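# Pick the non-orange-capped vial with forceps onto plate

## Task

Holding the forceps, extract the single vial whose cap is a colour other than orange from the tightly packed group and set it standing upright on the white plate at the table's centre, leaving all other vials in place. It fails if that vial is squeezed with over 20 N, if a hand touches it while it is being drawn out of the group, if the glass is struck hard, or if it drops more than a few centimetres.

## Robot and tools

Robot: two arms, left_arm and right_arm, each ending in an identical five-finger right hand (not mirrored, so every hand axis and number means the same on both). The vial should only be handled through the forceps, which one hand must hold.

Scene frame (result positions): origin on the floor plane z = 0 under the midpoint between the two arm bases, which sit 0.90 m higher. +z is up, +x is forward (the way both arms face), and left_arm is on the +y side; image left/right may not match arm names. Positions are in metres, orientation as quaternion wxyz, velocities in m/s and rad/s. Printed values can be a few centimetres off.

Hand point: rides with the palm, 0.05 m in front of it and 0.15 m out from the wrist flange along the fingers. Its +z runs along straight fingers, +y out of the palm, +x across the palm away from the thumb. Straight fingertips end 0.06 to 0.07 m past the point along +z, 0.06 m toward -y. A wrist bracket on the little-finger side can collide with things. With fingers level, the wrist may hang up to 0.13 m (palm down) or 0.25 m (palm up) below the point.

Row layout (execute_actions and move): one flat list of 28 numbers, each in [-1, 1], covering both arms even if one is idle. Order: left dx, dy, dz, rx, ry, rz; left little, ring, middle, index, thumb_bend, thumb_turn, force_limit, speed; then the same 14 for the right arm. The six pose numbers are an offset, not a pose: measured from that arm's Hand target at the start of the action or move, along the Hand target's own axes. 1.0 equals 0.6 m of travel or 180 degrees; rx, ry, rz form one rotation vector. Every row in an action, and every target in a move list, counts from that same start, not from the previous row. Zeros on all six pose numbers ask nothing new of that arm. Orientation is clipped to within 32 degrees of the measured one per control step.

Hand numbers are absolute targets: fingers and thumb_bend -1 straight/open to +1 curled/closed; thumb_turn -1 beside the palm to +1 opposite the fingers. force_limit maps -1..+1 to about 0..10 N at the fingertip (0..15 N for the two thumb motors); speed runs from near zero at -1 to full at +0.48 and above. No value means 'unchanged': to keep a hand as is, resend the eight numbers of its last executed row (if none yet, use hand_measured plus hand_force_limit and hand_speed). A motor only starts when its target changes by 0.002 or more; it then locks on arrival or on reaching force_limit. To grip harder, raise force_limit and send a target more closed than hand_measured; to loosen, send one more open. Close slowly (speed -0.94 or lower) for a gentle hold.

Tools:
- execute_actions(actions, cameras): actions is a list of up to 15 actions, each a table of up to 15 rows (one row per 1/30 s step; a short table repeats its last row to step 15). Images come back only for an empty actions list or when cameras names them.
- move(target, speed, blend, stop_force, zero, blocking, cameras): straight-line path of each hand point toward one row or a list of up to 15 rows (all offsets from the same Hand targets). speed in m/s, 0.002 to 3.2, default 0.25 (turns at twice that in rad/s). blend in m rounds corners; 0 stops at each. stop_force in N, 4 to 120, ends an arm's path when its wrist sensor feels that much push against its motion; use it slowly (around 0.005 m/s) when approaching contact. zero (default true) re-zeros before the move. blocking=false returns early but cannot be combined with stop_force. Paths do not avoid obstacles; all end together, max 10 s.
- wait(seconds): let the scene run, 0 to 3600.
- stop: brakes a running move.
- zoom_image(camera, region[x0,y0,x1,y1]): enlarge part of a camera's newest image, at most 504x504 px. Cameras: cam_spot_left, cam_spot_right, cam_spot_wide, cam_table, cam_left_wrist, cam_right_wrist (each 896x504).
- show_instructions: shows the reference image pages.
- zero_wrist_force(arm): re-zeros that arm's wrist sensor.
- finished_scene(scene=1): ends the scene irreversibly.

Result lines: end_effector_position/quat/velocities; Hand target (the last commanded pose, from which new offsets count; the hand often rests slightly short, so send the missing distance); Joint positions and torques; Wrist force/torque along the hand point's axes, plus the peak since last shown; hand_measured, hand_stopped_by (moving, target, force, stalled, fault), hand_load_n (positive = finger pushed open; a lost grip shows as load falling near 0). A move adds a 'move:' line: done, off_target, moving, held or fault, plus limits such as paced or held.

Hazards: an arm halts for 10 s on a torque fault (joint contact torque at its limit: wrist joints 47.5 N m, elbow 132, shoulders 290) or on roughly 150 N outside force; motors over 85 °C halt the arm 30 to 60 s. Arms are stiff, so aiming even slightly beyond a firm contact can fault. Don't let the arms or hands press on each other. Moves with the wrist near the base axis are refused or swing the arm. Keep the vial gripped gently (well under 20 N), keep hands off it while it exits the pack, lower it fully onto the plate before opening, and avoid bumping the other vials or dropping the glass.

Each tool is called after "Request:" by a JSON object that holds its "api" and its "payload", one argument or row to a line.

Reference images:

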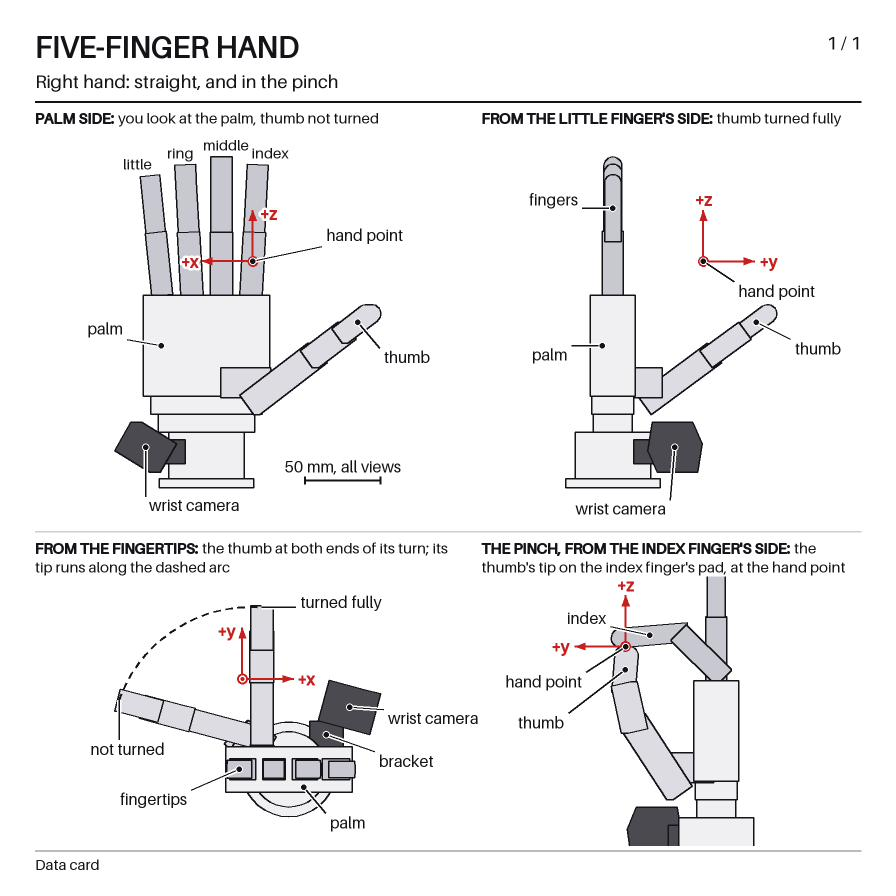

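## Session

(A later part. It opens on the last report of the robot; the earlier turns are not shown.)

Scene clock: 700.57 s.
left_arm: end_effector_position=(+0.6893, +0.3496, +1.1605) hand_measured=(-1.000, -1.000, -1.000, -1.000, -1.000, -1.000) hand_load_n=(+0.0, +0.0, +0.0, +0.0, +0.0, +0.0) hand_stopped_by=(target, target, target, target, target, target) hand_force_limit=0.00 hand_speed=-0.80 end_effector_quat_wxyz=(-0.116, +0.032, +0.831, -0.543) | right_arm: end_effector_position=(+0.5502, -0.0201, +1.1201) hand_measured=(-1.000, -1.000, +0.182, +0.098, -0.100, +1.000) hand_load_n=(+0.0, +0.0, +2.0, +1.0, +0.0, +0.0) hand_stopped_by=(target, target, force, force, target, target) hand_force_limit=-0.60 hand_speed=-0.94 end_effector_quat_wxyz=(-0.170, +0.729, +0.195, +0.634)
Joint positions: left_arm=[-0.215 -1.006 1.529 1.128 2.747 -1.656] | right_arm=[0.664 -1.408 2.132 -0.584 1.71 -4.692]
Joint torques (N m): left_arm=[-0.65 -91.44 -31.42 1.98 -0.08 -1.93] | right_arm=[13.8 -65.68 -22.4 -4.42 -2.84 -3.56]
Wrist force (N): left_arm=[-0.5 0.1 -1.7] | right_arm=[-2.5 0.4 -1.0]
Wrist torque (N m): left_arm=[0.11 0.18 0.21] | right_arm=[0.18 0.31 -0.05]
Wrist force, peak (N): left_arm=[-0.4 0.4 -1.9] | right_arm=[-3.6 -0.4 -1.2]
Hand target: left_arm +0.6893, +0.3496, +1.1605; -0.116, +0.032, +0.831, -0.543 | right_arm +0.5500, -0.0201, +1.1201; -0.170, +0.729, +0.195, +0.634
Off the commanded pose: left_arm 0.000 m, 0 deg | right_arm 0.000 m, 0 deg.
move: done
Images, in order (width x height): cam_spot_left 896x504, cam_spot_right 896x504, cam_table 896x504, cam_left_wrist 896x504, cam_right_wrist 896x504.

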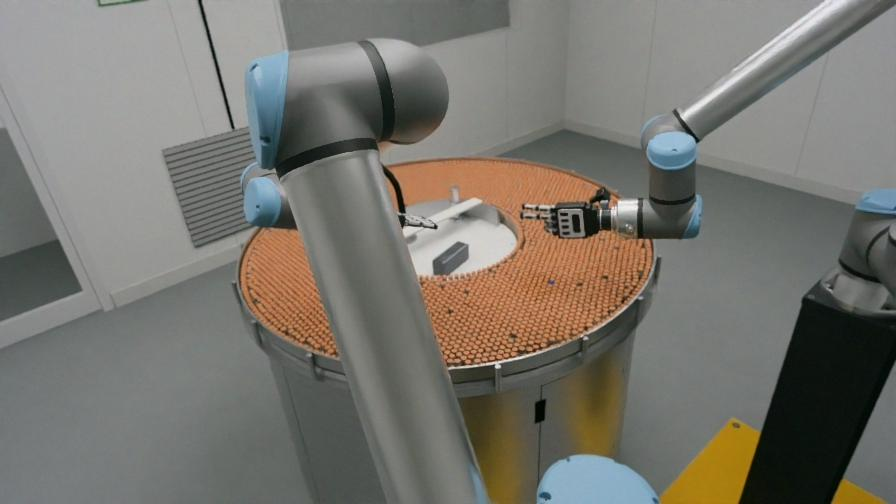

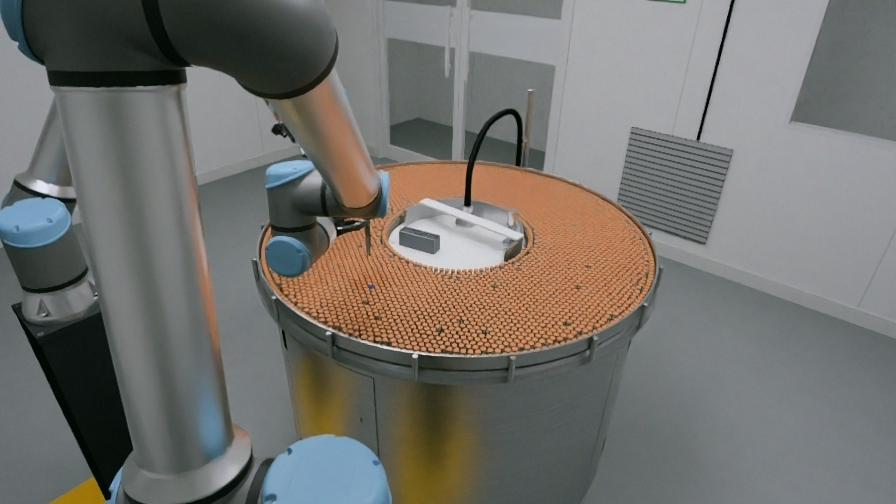

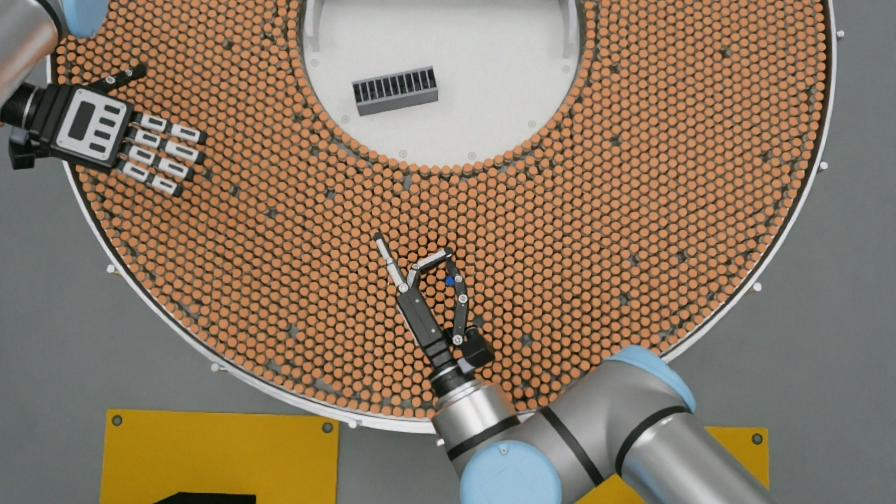

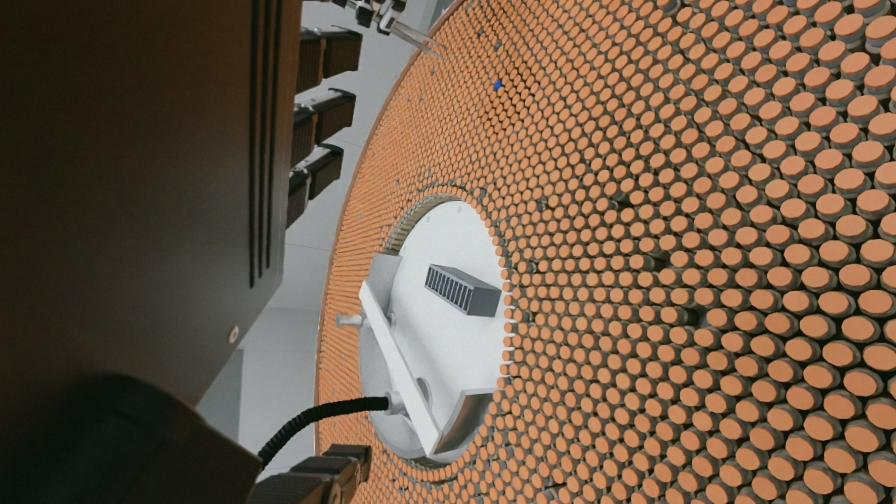

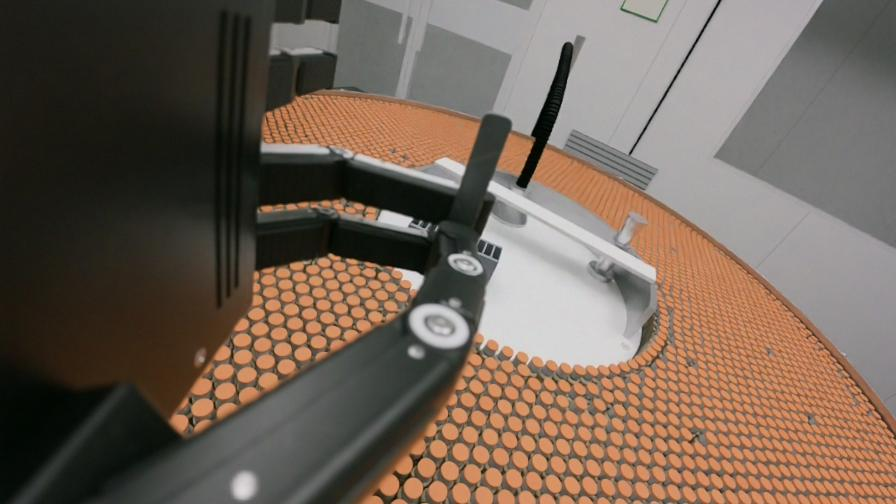

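Request:
{"api": "move", "payload": {
  "target": [0.1122,-0.0375,0.266,0.0070,-0.0404,-0.0170,-1,-1,-1,-1,-1,-1,0,-0.8,0,0,0,0,0,0,-1,-1,0.31,0.31,-0.1,1,-0.6,-0.94],
  "speed": 0.1,
  "cameras": ["cam_left_wrist","cam_spot_left"]
}}

Scene clock: 732.33 s.
left_arm: end_effector_position=(+0.5893, +0.2096, +1.1305) hand_measured=(-1.000, -1.000, -1.000, -1.000, -1.000, -1.000) hand_load_n=(+0.0, +0.0, +0.0, +0.0, +0.5, -0.5) hand_stopped_by=(target, target, target, target, target, target) hand_force_limit=0.00 hand_speed=-0.80 end_effector_quat_wxyz=(-0.078, -0.026, +0.831, -0.550) | right_arm: end_effector_position=(+0.5500, -0.0201, +1.1201) hand_measured=(-1.000, -1.000, +0.182, +0.098, -0.100, +1.000) hand_load_n=(+0.0, +0.0, +2.0, +1.0, +0.0, +0.0) hand_stopped_by=(target, target, force, force, target, target) hand_force_limit=-0.60 hand_speed=-0.94 end_effector_quat_wxyz=(-0.170, +0.729, +0.195, +0.634)
Joint positions: left_arm=[-0.487 -1.274 1.815 0.302 2.603 -2.547] | right_arm=[0.664 -1.408 2.133 -0.584 1.71 -4.692]
Joint torques (N m): left_arm=[-6.53 -74.9 -30.44 0.39 -2.09 -1.92] | right_arm=[13.46 -66.43 -21.87 -4.24 -2.72 -3.61]
Wrist force (N): left_arm=[0.9 0.0 -2.6] | right_arm=[-2.3 0.4 -1.1]
Wrist torque (N m): left_arm=[0.20 -0.09 0.26] | right_arm=[0.19 0.29 -0.04]
Wrist force, peak (N): left_arm=[1.1 -0.4 -2.6] | right_arm=[-3.1 0.4 -1.1]
Hand target: left_arm +0.5893, +0.2096, +1.1305; -0.078, -0.026, +0.831, -0.550 | right_arm +0.5500, -0.0201, +1.1201; -0.170, +0.729, +0.195, +0.634
Off the commanded pose: left_arm 0.000 m, 0 deg | right_arm 0.000 m, 0 deg.
move: done
Images, in order (width x height): cam_spot_left 896x504, cam_left_wrist 896x504.

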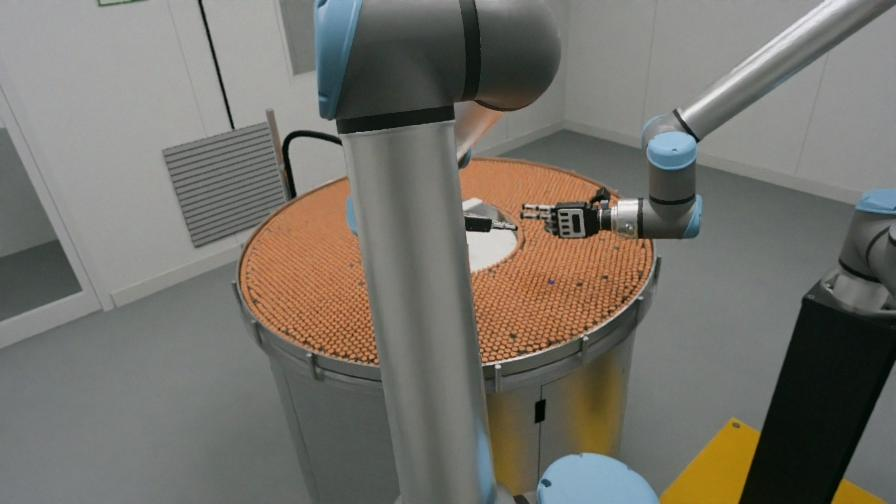

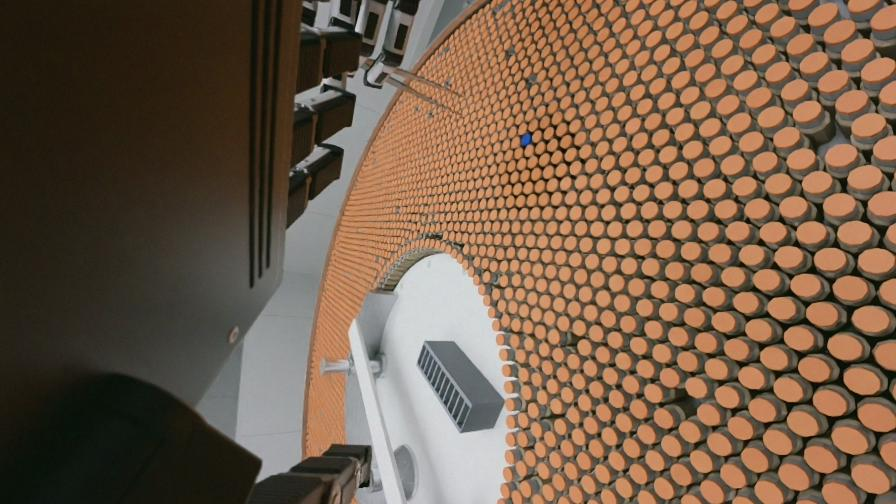

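Request:
{"api": "move", "payload": {
  "target": [0.197,0.0258,0.0202,0,0,0,-1,-1,-1,-1,-1,-1,0,-0.8,0,0,0,0,0,0,-1,-1,0.31,0.31,-0.1,1,-0.6,-0.94],
  "speed": 0.1,
  "cameras": ["cam_left_wrist","cam_spot_left","cam_table"]
}}

Request:
{"api": "zoom_image", "payload": {
  "camera": "cam_left_wrist",
  "region": [360, 80, 620, 280]
}}

Scene clock: 744.63 s.
left_arm: end_effector_position=(+0.4696, +0.2095, +1.1305) hand_measured=(-1.000, -1.000, -1.000, -1.000, -1.000, -1.000) hand_load_n=(+0.0, +0.0, +0.0, +0.0, +0.0, +0.0) hand_stopped_by=(target, target, target, target, target, target) hand_force_limit=0.00 hand_speed=-0.80 end_effector_quat_wxyz=(-0.078, -0.026, +0.831, -0.550) | right_arm: end_effector_position=(+0.5500, -0.0201, +1.1201) hand_measured=(-1.000, -1.000, +0.182, +0.098, -0.100, +1.000) hand_load_n=(+0.0, +0.0, +2.0, +1.0, +0.0, +0.0) hand_stopped_by=(target, target, force, force, target, target) hand_force_limit=-0.60 hand_speed=-0.94 end_effector_quat_wxyz=(-0.170, +0.729, +0.195, +0.634)
Joint positions: left_arm=[-0.608 -1.484 2.053 0.145 2.517 -2.701] | right_arm=[0.664 -1.408 2.133 -0.584 1.71 -4.692]
Joint torques (N m): left_arm=[-7.51 -53.86 -31.71 -0.11 -2.27 -2.94] | right_arm=[9.61 -67.11 -22.58 -4.27 -2.89 -3.42]
Wrist force (N): left_arm=[-0.4 0.1 -2.2] | right_arm=[-2.5 0.3 -1.0]
Wrist torque (N m): left_arm=[0.08 0.06 0.18] | right_arm=[0.17 0.31 -0.05]
Wrist force, peak (N): left_arm=[1.0 -0.3 -2.9] | right_arm=[-2.7 0.6 -1.4]
Hand target: left_arm +0.4695, +0.2095, +1.1305; -0.078, -0.026, +0.831, -0.550 | right_arm +0.5500, -0.0201, +1.1201; -0.170, +0.729, +0.195, +0.634
Off the commanded pose: left_arm 0.000 m, 0 deg | right_arm 0.000 m, 0 deg.
move: done
Images, in order (width x height): cam_spot_left 896x504, cam_table 896x504, cam_left_wrist 896x504.

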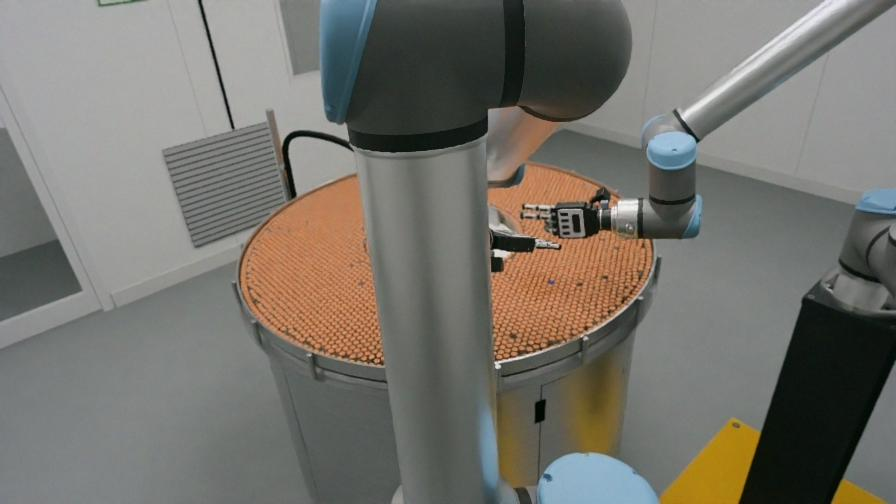

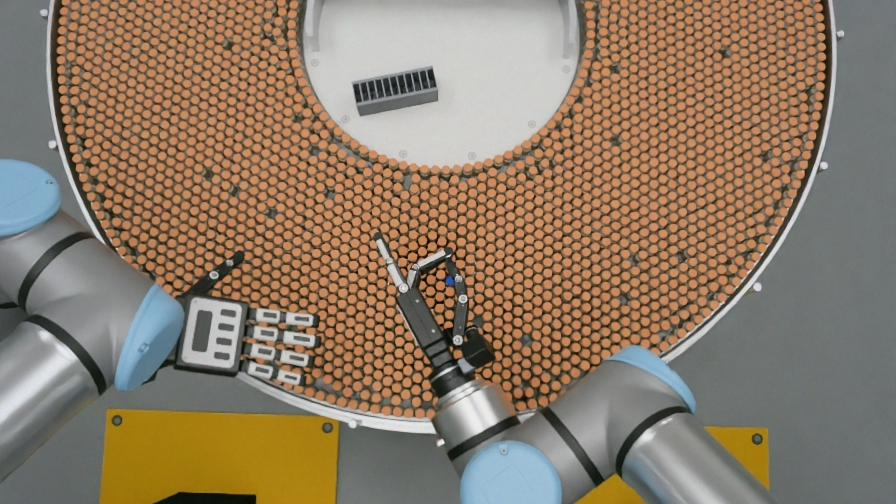

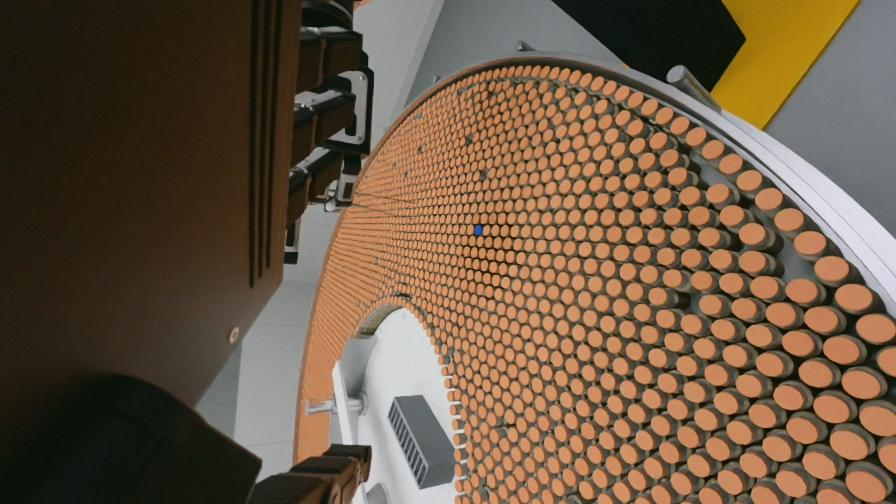

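Scaled by 1.938 from the camera's image (finer frame: 1280x720).

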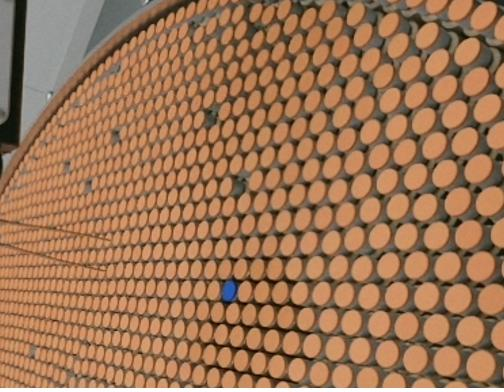

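Request:
{"api": "move", "payload": {
  "target": [0,0,0,0,0,0,-1,-1,-1,-1,-1,-1,0,-0.8,-0.0855,-0.0065,-0.0095,0,0,0,-1,-1,0.31,0.31,-0.1,1,-0.6,-0.94],
  "speed": 0.05,
  "cameras": ["cam_left_wrist","cam_spot_right","cam_table","cam_right_wrist"]
}}

Request:
{"api": "zoom_image", "payload": {
  "camera": "cam_left_wrist",
  "region": [400, 160, 540, 280]
}}

Request:
{"api": "zoom_image", "payload": {
  "camera": "cam_spot_right",
  "region": [330, 230, 410, 310]
}}

Request:
{"api": "zoom_image", "payload": {
  "camera": "cam_table",
  "region": [390, 220, 510, 330]
}}

Scene clock: 754.47 s.
left_arm: end_effector_position=(+0.4695, +0.2095, +1.1305) hand_measured=(-1.000, -1.000, -1.000, -1.000, -1.000, -1.000) hand_load_n=(+0.0, -0.5, +0.0, +0.0, +0.0, +0.0) hand_stopped_by=(target, target, target, target, target, target) hand_force_limit=0.00 hand_speed=-0.80 end_effector_quat_wxyz=(-0.078, -0.026, +0.831, -0.550) | right_arm: end_effector_position=(+0.5370, -0.0231, +1.0703) hand_measured=(-1.000, -1.000, +0.182, +0.098, -0.100, +1.000) hand_load_n=(+0.0, +0.0, +2.0, +1.0, +0.0, +0.0) hand_stopped_by=(target, target, force, force, target, target) hand_force_limit=-0.60 hand_speed=-0.94 end_effector_quat_wxyz=(-0.170, +0.729, +0.195, +0.634)
Joint positions: left_arm=[-0.608 -1.484 2.053 0.145 2.517 -2.701] | right_arm=[0.675 -1.353 2.185 -0.691 1.721 -4.69]
Joint torques (N m): left_arm=[-5.96 -55.33 -30.94 -0.52 -2.09 -2.5] | right_arm=[17.38 -30.58 -20.61 -4.81 2.71 2.36]
Wrist force (N): left_arm=[-0.5 0.1 -2.2] | right_arm=[-2.2 -0.1 -1.6]
Wrist torque (N m): left_arm=[0.09 0.07 0.17] | right_arm=[0.14 0.30 -0.25]
Wrist force, peak (N): left_arm=[-0.5 0.0 -2.4] | right_arm=[-2.7 0.5 -1.6]
Hand target: left_arm +0.4695, +0.2095, +1.1305; -0.078, -0.026, +0.831, -0.550 | right_arm +0.5370, -0.0231, +1.0701; -0.170, +0.729, +0.195, +0.634
Off the commanded pose: left_arm 0.000 m, 0 deg | right_arm 0.000 m, 0 deg.
move: done
Images, in order (width x height): cam_spot_right 896x504, cam_table 896x504, cam_left_wrist 896x504, cam_right_wrist 896x504.

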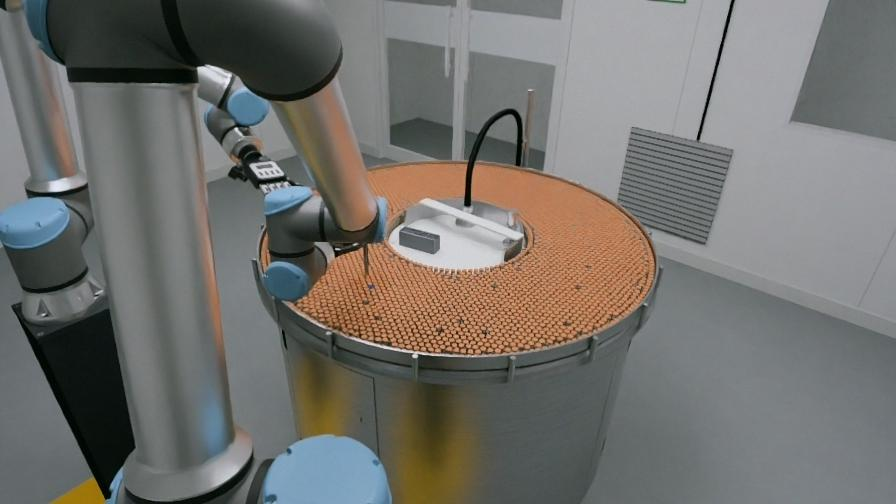

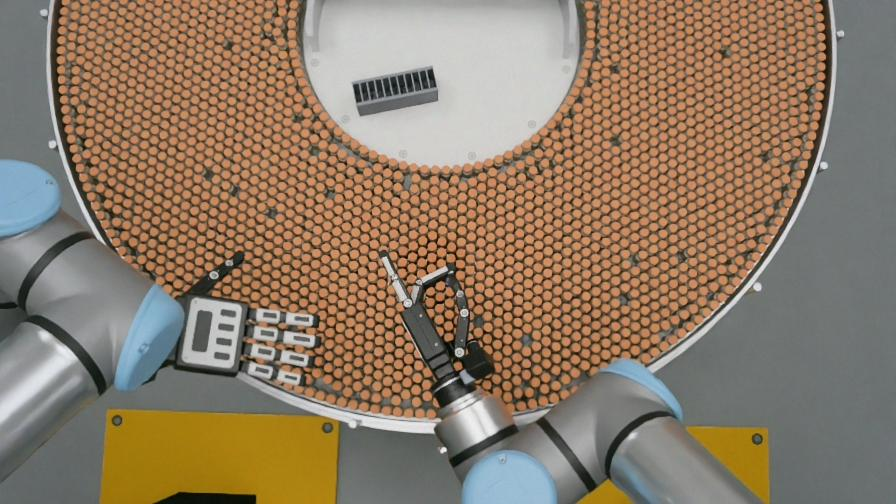

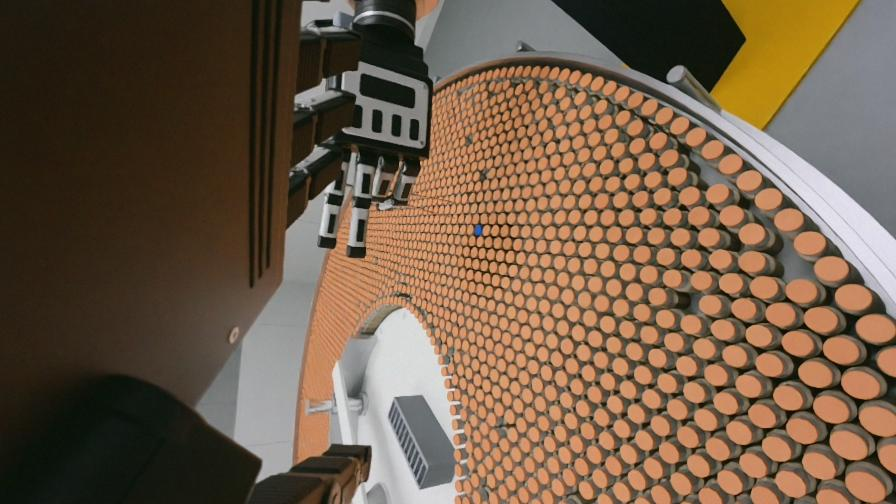

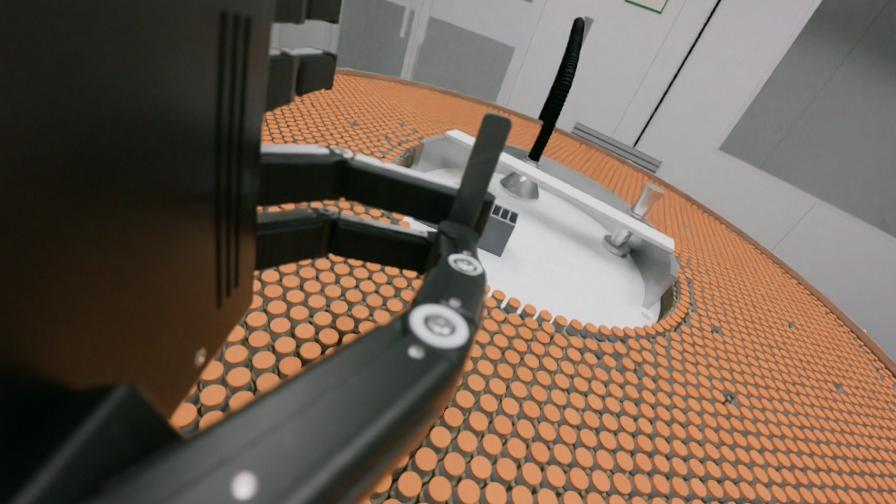

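Scaled by 3.600 from the camera's image (finer frame: 1280x720).

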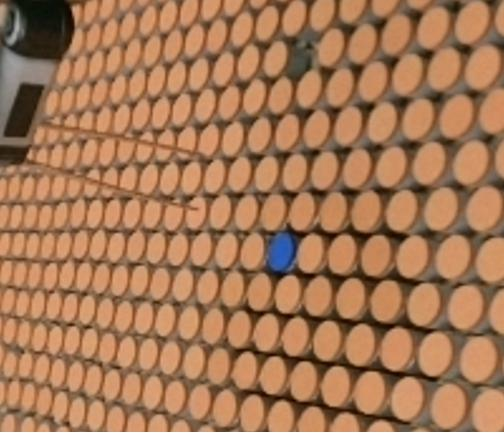

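Scaled by 6.300 from the camera's image (finer frame: 1280x720).

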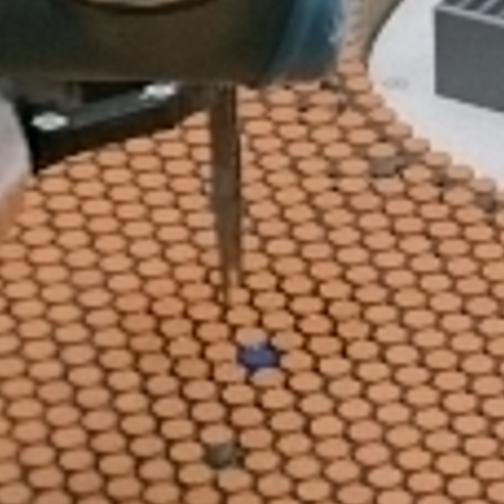

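Scaled by 4.200 from the camera's image (finer frame: 1280x720).

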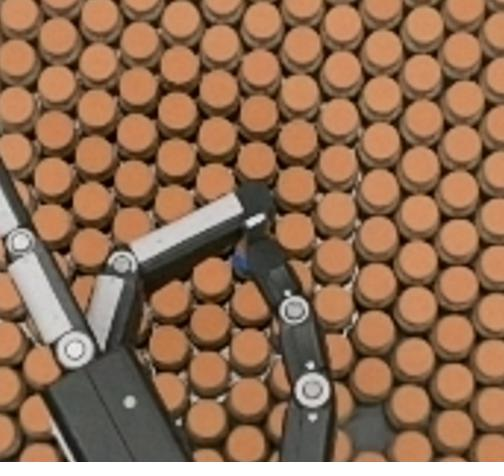

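Request:
{"api": "move", "payload": {
  "target": [0,0,0,0,0,0,-1,-1,-1,-1,-1,-1,0,-0.8,-0.0145,0.0083,0.0167,0,0,0,-1,-1,0.31,0.31,-0.1,1,-0.6,-0.94],
  "speed": 0.05,
  "cameras": ["cam_left_wrist","cam_spot_right","cam_table","cam_spot_wide"]
}}

Request:
{"api": "zoom_image", "payload": {
  "camera": "cam_left_wrist",
  "region": [420, 180, 520, 260]
}}

Request:
{"api": "zoom_image", "payload": {
  "camera": "cam_spot_right",
  "region": [340, 250, 400, 310]
}}

Request:
{"api": "zoom_image", "payload": {
  "camera": "cam_table",
  "region": [420, 240, 490, 310]
}}

Scene clock: 802.97 s.
left_arm: end_effector_position=(+0.4695, +0.2095, +1.1305) hand_measured=(-1.000, -1.000, -1.000, -1.000, -1.000, -1.000) hand_load_n=(+0.0, +0.0, +0.0, +0.0, +0.0, +0.0) hand_stopped_by=(target, target, target, target, target, target) hand_force_limit=0.00 hand_speed=-0.80 end_effector_quat_wxyz=(-0.078, -0.026, +0.831, -0.550) | right_arm: end_effector_position=(+0.5469, -0.0230, +1.0602) hand_measured=(-1.000, -1.000, +0.182, +0.098, -0.100, +1.000) hand_load_n=(+0.0, +0.0, +2.0, +1.0, +0.0, +0.0) hand_stopped_by=(target, target, force, force, target, target) hand_force_limit=-0.60 hand_speed=-0.94 end_effector_quat_wxyz=(-0.170, +0.729, +0.195, +0.634)
Joint positions: left_arm=[-0.608 -1.484 2.053 0.145 2.517 -2.701] | right_arm=[0.663 -1.331 2.181 -0.709 1.709 -4.692]
Joint torques (N m): left_arm=[-8.61 -54.23 -31.11 -0.4 -2.22 -2.58] | right_arm=[-18.65 -33.17 -41.55 -4.31 -3.05 -3.27]
Wrist force (N): left_arm=[-0.5 -0.1 -2.3] | right_arm=[-2.0 0.0 -0.9]
Wrist torque (N m): left_arm=[0.07 0.07 0.16] | right_arm=[0.12 0.24 -0.05]
Wrist force, peak (N): left_arm=[-0.7 -0.2 -2.4] | right_arm=[-2.7 0.4 -1.6]
Hand target: left_arm +0.4695, +0.2095, +1.1305; -0.078, -0.026, +0.831, -0.550 | right_arm +0.5470, -0.0230, +1.0601; -0.170, +0.729, +0.195, +0.634
Off the commanded pose: left_arm 0.000 m, 0 deg | right_arm 0.000 m, 0 deg.
move: done
Images, in order (width x height): cam_spot_right 896x504, cam_spot_wide 896x504, cam_table 896x504, cam_left_wrist 896x504.

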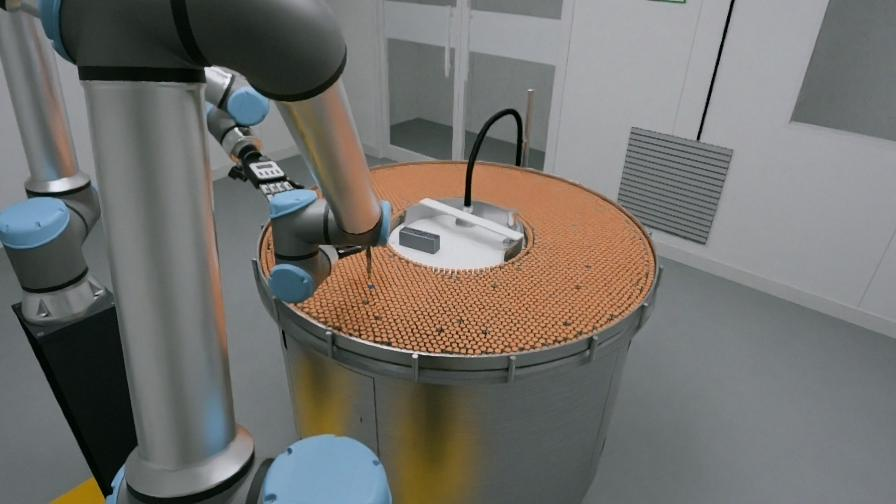

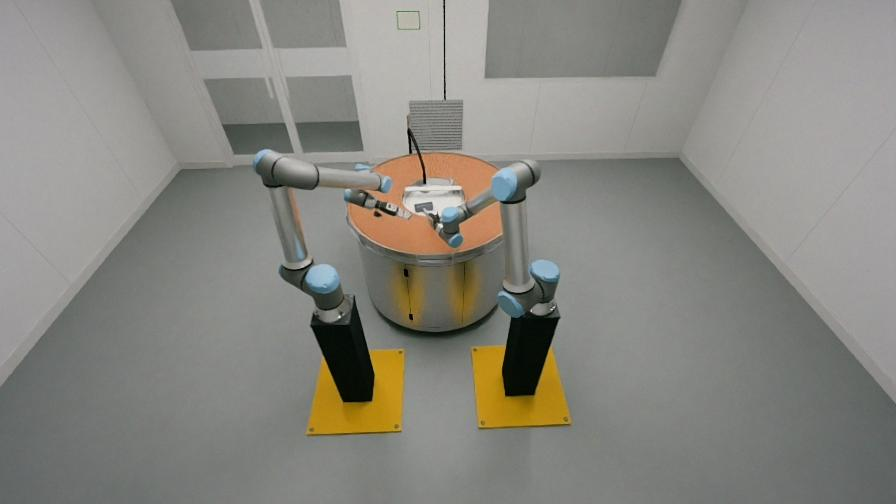

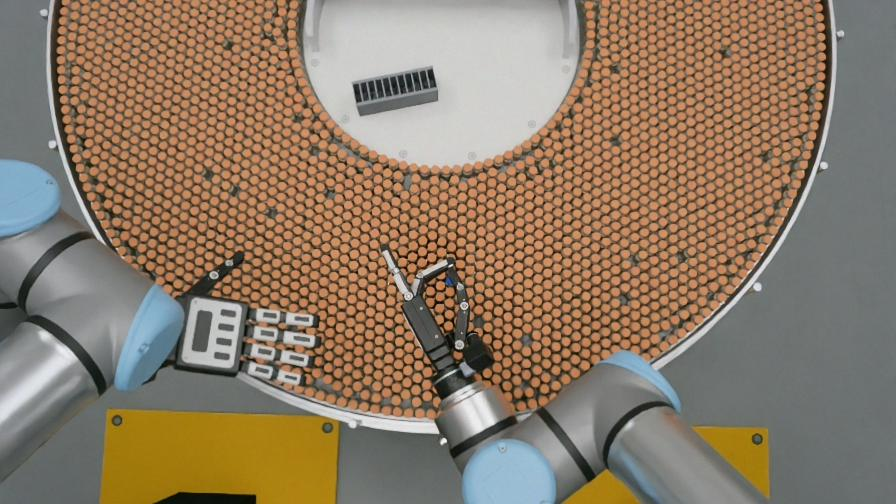

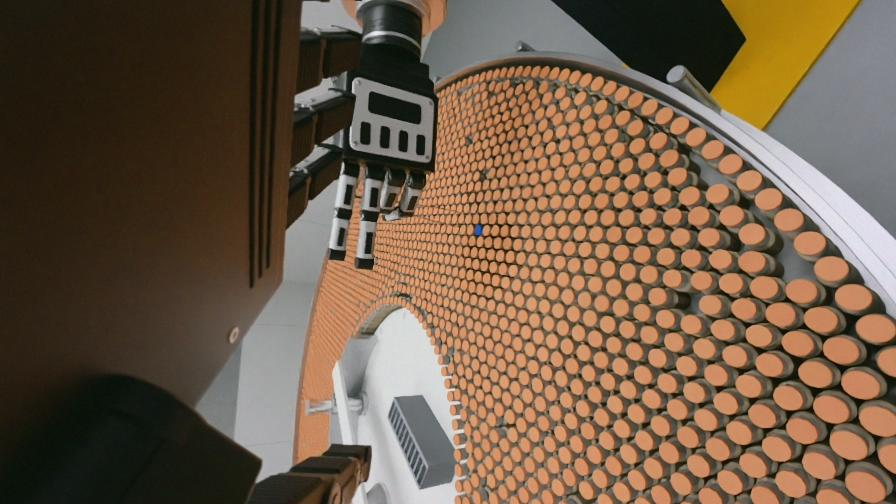

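Scaled by 5.040 from the camera's image (finer frame: 1280x720).

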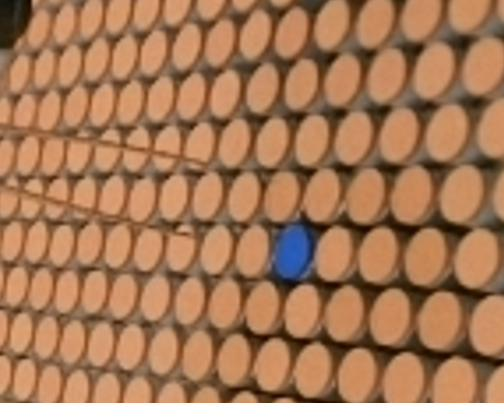

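Scaled by 8.400 from the camera's image (finer frame: 1280x720).

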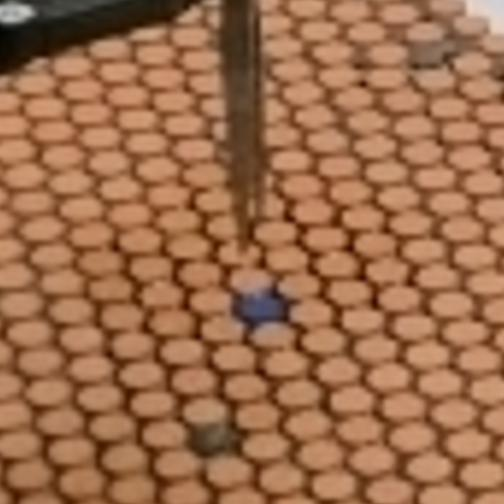

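Scaled by 7.200 from the camera's image (finer frame: 1280x720).

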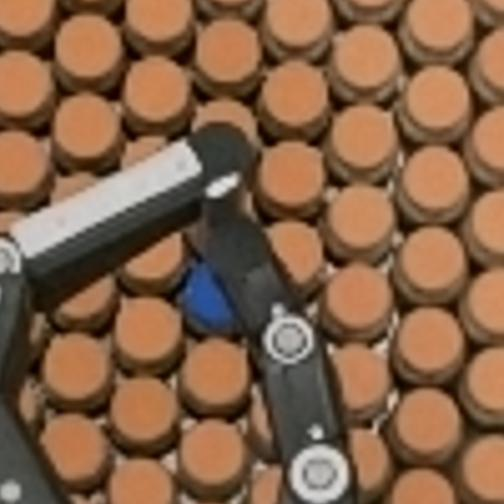

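Request:
{"api": "move", "payload": {
  "target": [0,0,0,0,0,0,-1,-1,-1,-1,-1,-1,0,-0.8,-0.0282,0.00625,0.0149,0,0,0,-1,-1,0.31,0.31,-0.1,1,-0.6,-0.94],
  "speed": 0.04,
  "cameras": ["cam_left_wrist","cam_spot_right","cam_table","cam_right_wrist"]
}}

Request:
{"api": "zoom_image", "payload": {
  "camera": "cam_left_wrist",
  "region": [430, 190, 510, 260]
}}

Request:
{"api": "zoom_image", "payload": {
  "camera": "cam_spot_right",
  "region": [340, 250, 400, 310]
}}

Request:
{"api": "zoom_image", "payload": {
  "camera": "cam_right_wrist",
  "region": [300, 200, 600, 500]
}}

Scene clock: 830.40 s.
left_arm: end_effector_position=(+0.4695, +0.2095, +1.1305) hand_measured=(-1.000, -1.000, -1.000, -1.000, -1.000, -1.000) hand_load_n=(-0.5, +0.0, +0.0, +0.0, +0.0, +0.0) hand_stopped_by=(target, target, target, target, target, target) hand_force_limit=0.00 hand_speed=-0.80 end_effector_quat_wxyz=(-0.078, -0.026, +0.831, -0.550) | right_arm: end_effector_position=(+0.5545, -0.0230, +1.0422) hand_measured=(-1.000, -1.000, +0.182, +0.098, -0.100, +1.000) hand_load_n=(+0.0, +0.0, +1.5, +1.5, +0.0, +0.0) hand_stopped_by=(target, target, force, force, target, target) hand_force_limit=-0.60 hand_speed=-0.94 end_effector_quat_wxyz=(-0.170, +0.729, +0.195, +0.634)
Joint positions: left_arm=[-0.608 -1.484 2.053 0.145 2.517 -2.701] | right_arm=[0.654 -1.298 2.183 -0.744 1.7 -4.693]
Joint torques (N m): left_arm=[-7.31 -54.14 -30.46 -0.52 -1.9 -2.38] | right_arm=[-18.39 -34.36 -17.67 -3.57 -2.89 -3.59]
Wrist force (N): left_arm=[-0.7 0.0 -2.1] | right_arm=[-2.5 -0.2 -1.1]
Wrist torque (N m): left_arm=[0.06 0.10 0.15] | right_arm=[0.12 0.33 -0.09]
Wrist force, peak (N): left_arm=[-0.7 0.0 -2.4] | right_arm=[-2.7 0.3 -1.6]
Hand target: left_arm +0.4695, +0.2095, +1.1305; -0.078, -0.026, +0.831, -0.550 | right_arm +0.5545, -0.0230, +1.0421; -0.170, +0.729, +0.195, +0.634
Off the commanded pose: left_arm 0.000 m, 0 deg | right_arm 0.000 m, 0 deg.
move: done
Images, in order (width x height): cam_spot_right 896x504, cam_table 896x504, cam_left_wrist 896x504, cam_right_wrist 896x504.

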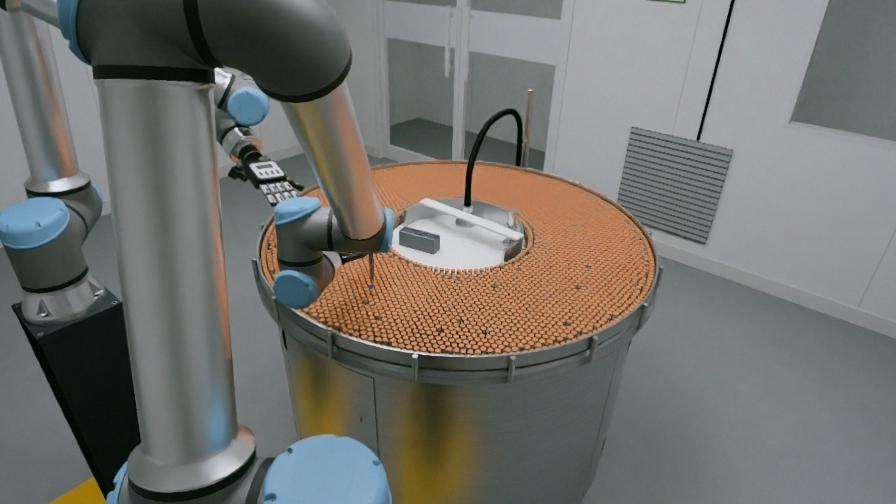

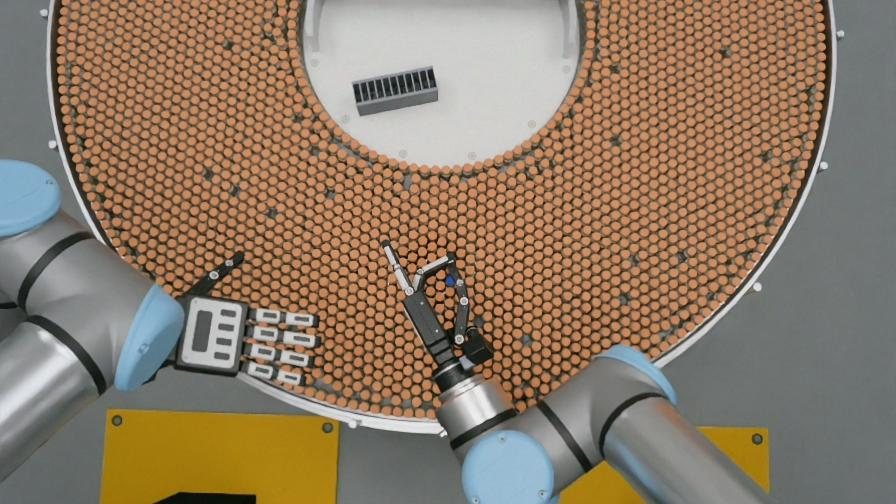

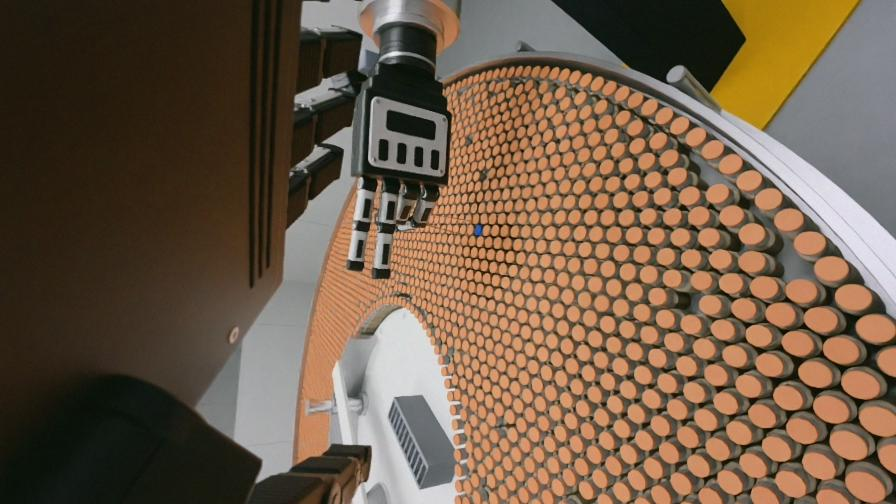

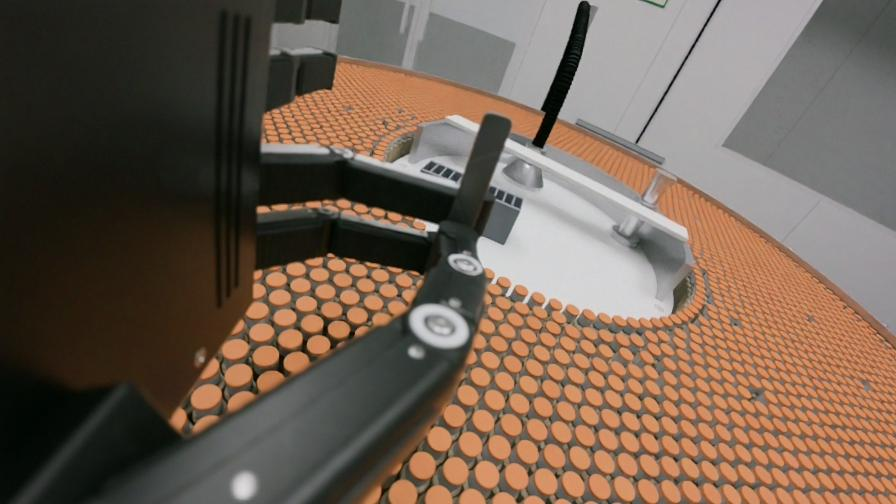

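Scaled by 6.300 from the camera's image (finer frame: 1280x720).

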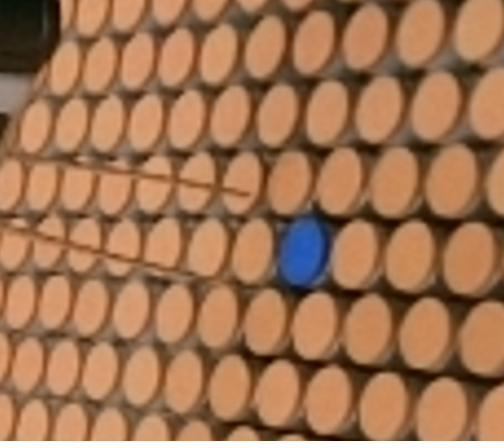

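Scaled by 8.400 from the camera's image (finer frame: 1280x720).

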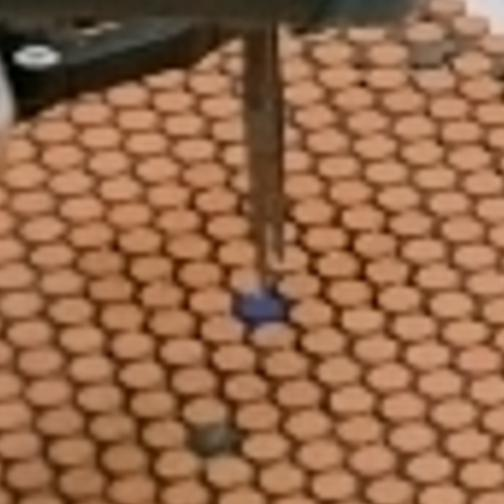

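Scaled by 1.680 from the camera's image (finer frame: 1280x720).

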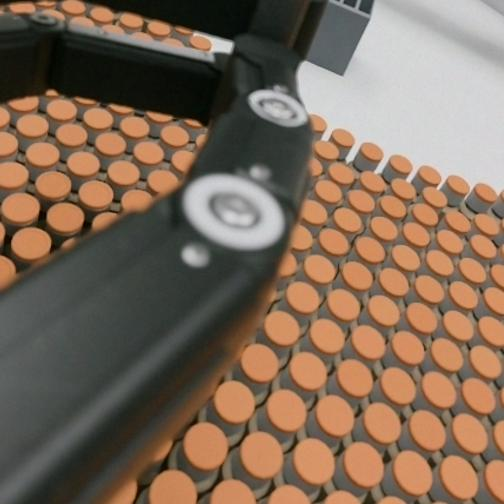

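Request:
{"api": "zoom_image", "payload": {
  "camera": "cam_left_wrist",
  "region": [450, 210, 490, 245]
}}

Request:
{"api": "zoom_image", "payload": {
  "camera": "cam_spot_right",
  "region": [355, 265, 390, 300]
}}

Scaled by 12.600 from the camera's image (finer frame: 1280x720).

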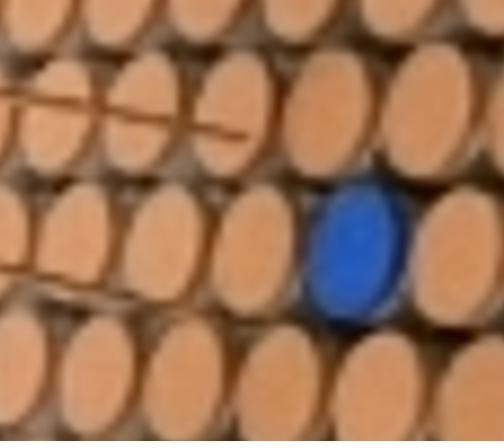

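Scaled by 14.400 from the camera's image (finer frame: 1280x720).

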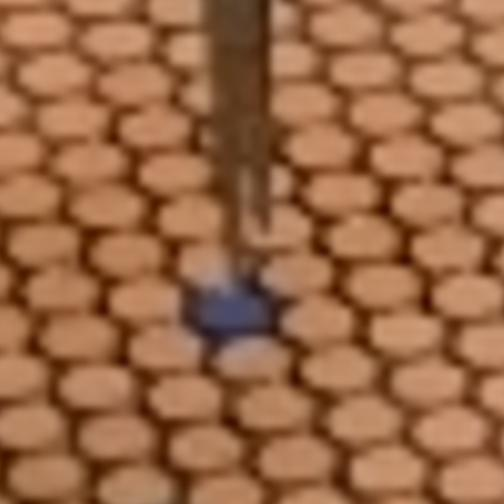

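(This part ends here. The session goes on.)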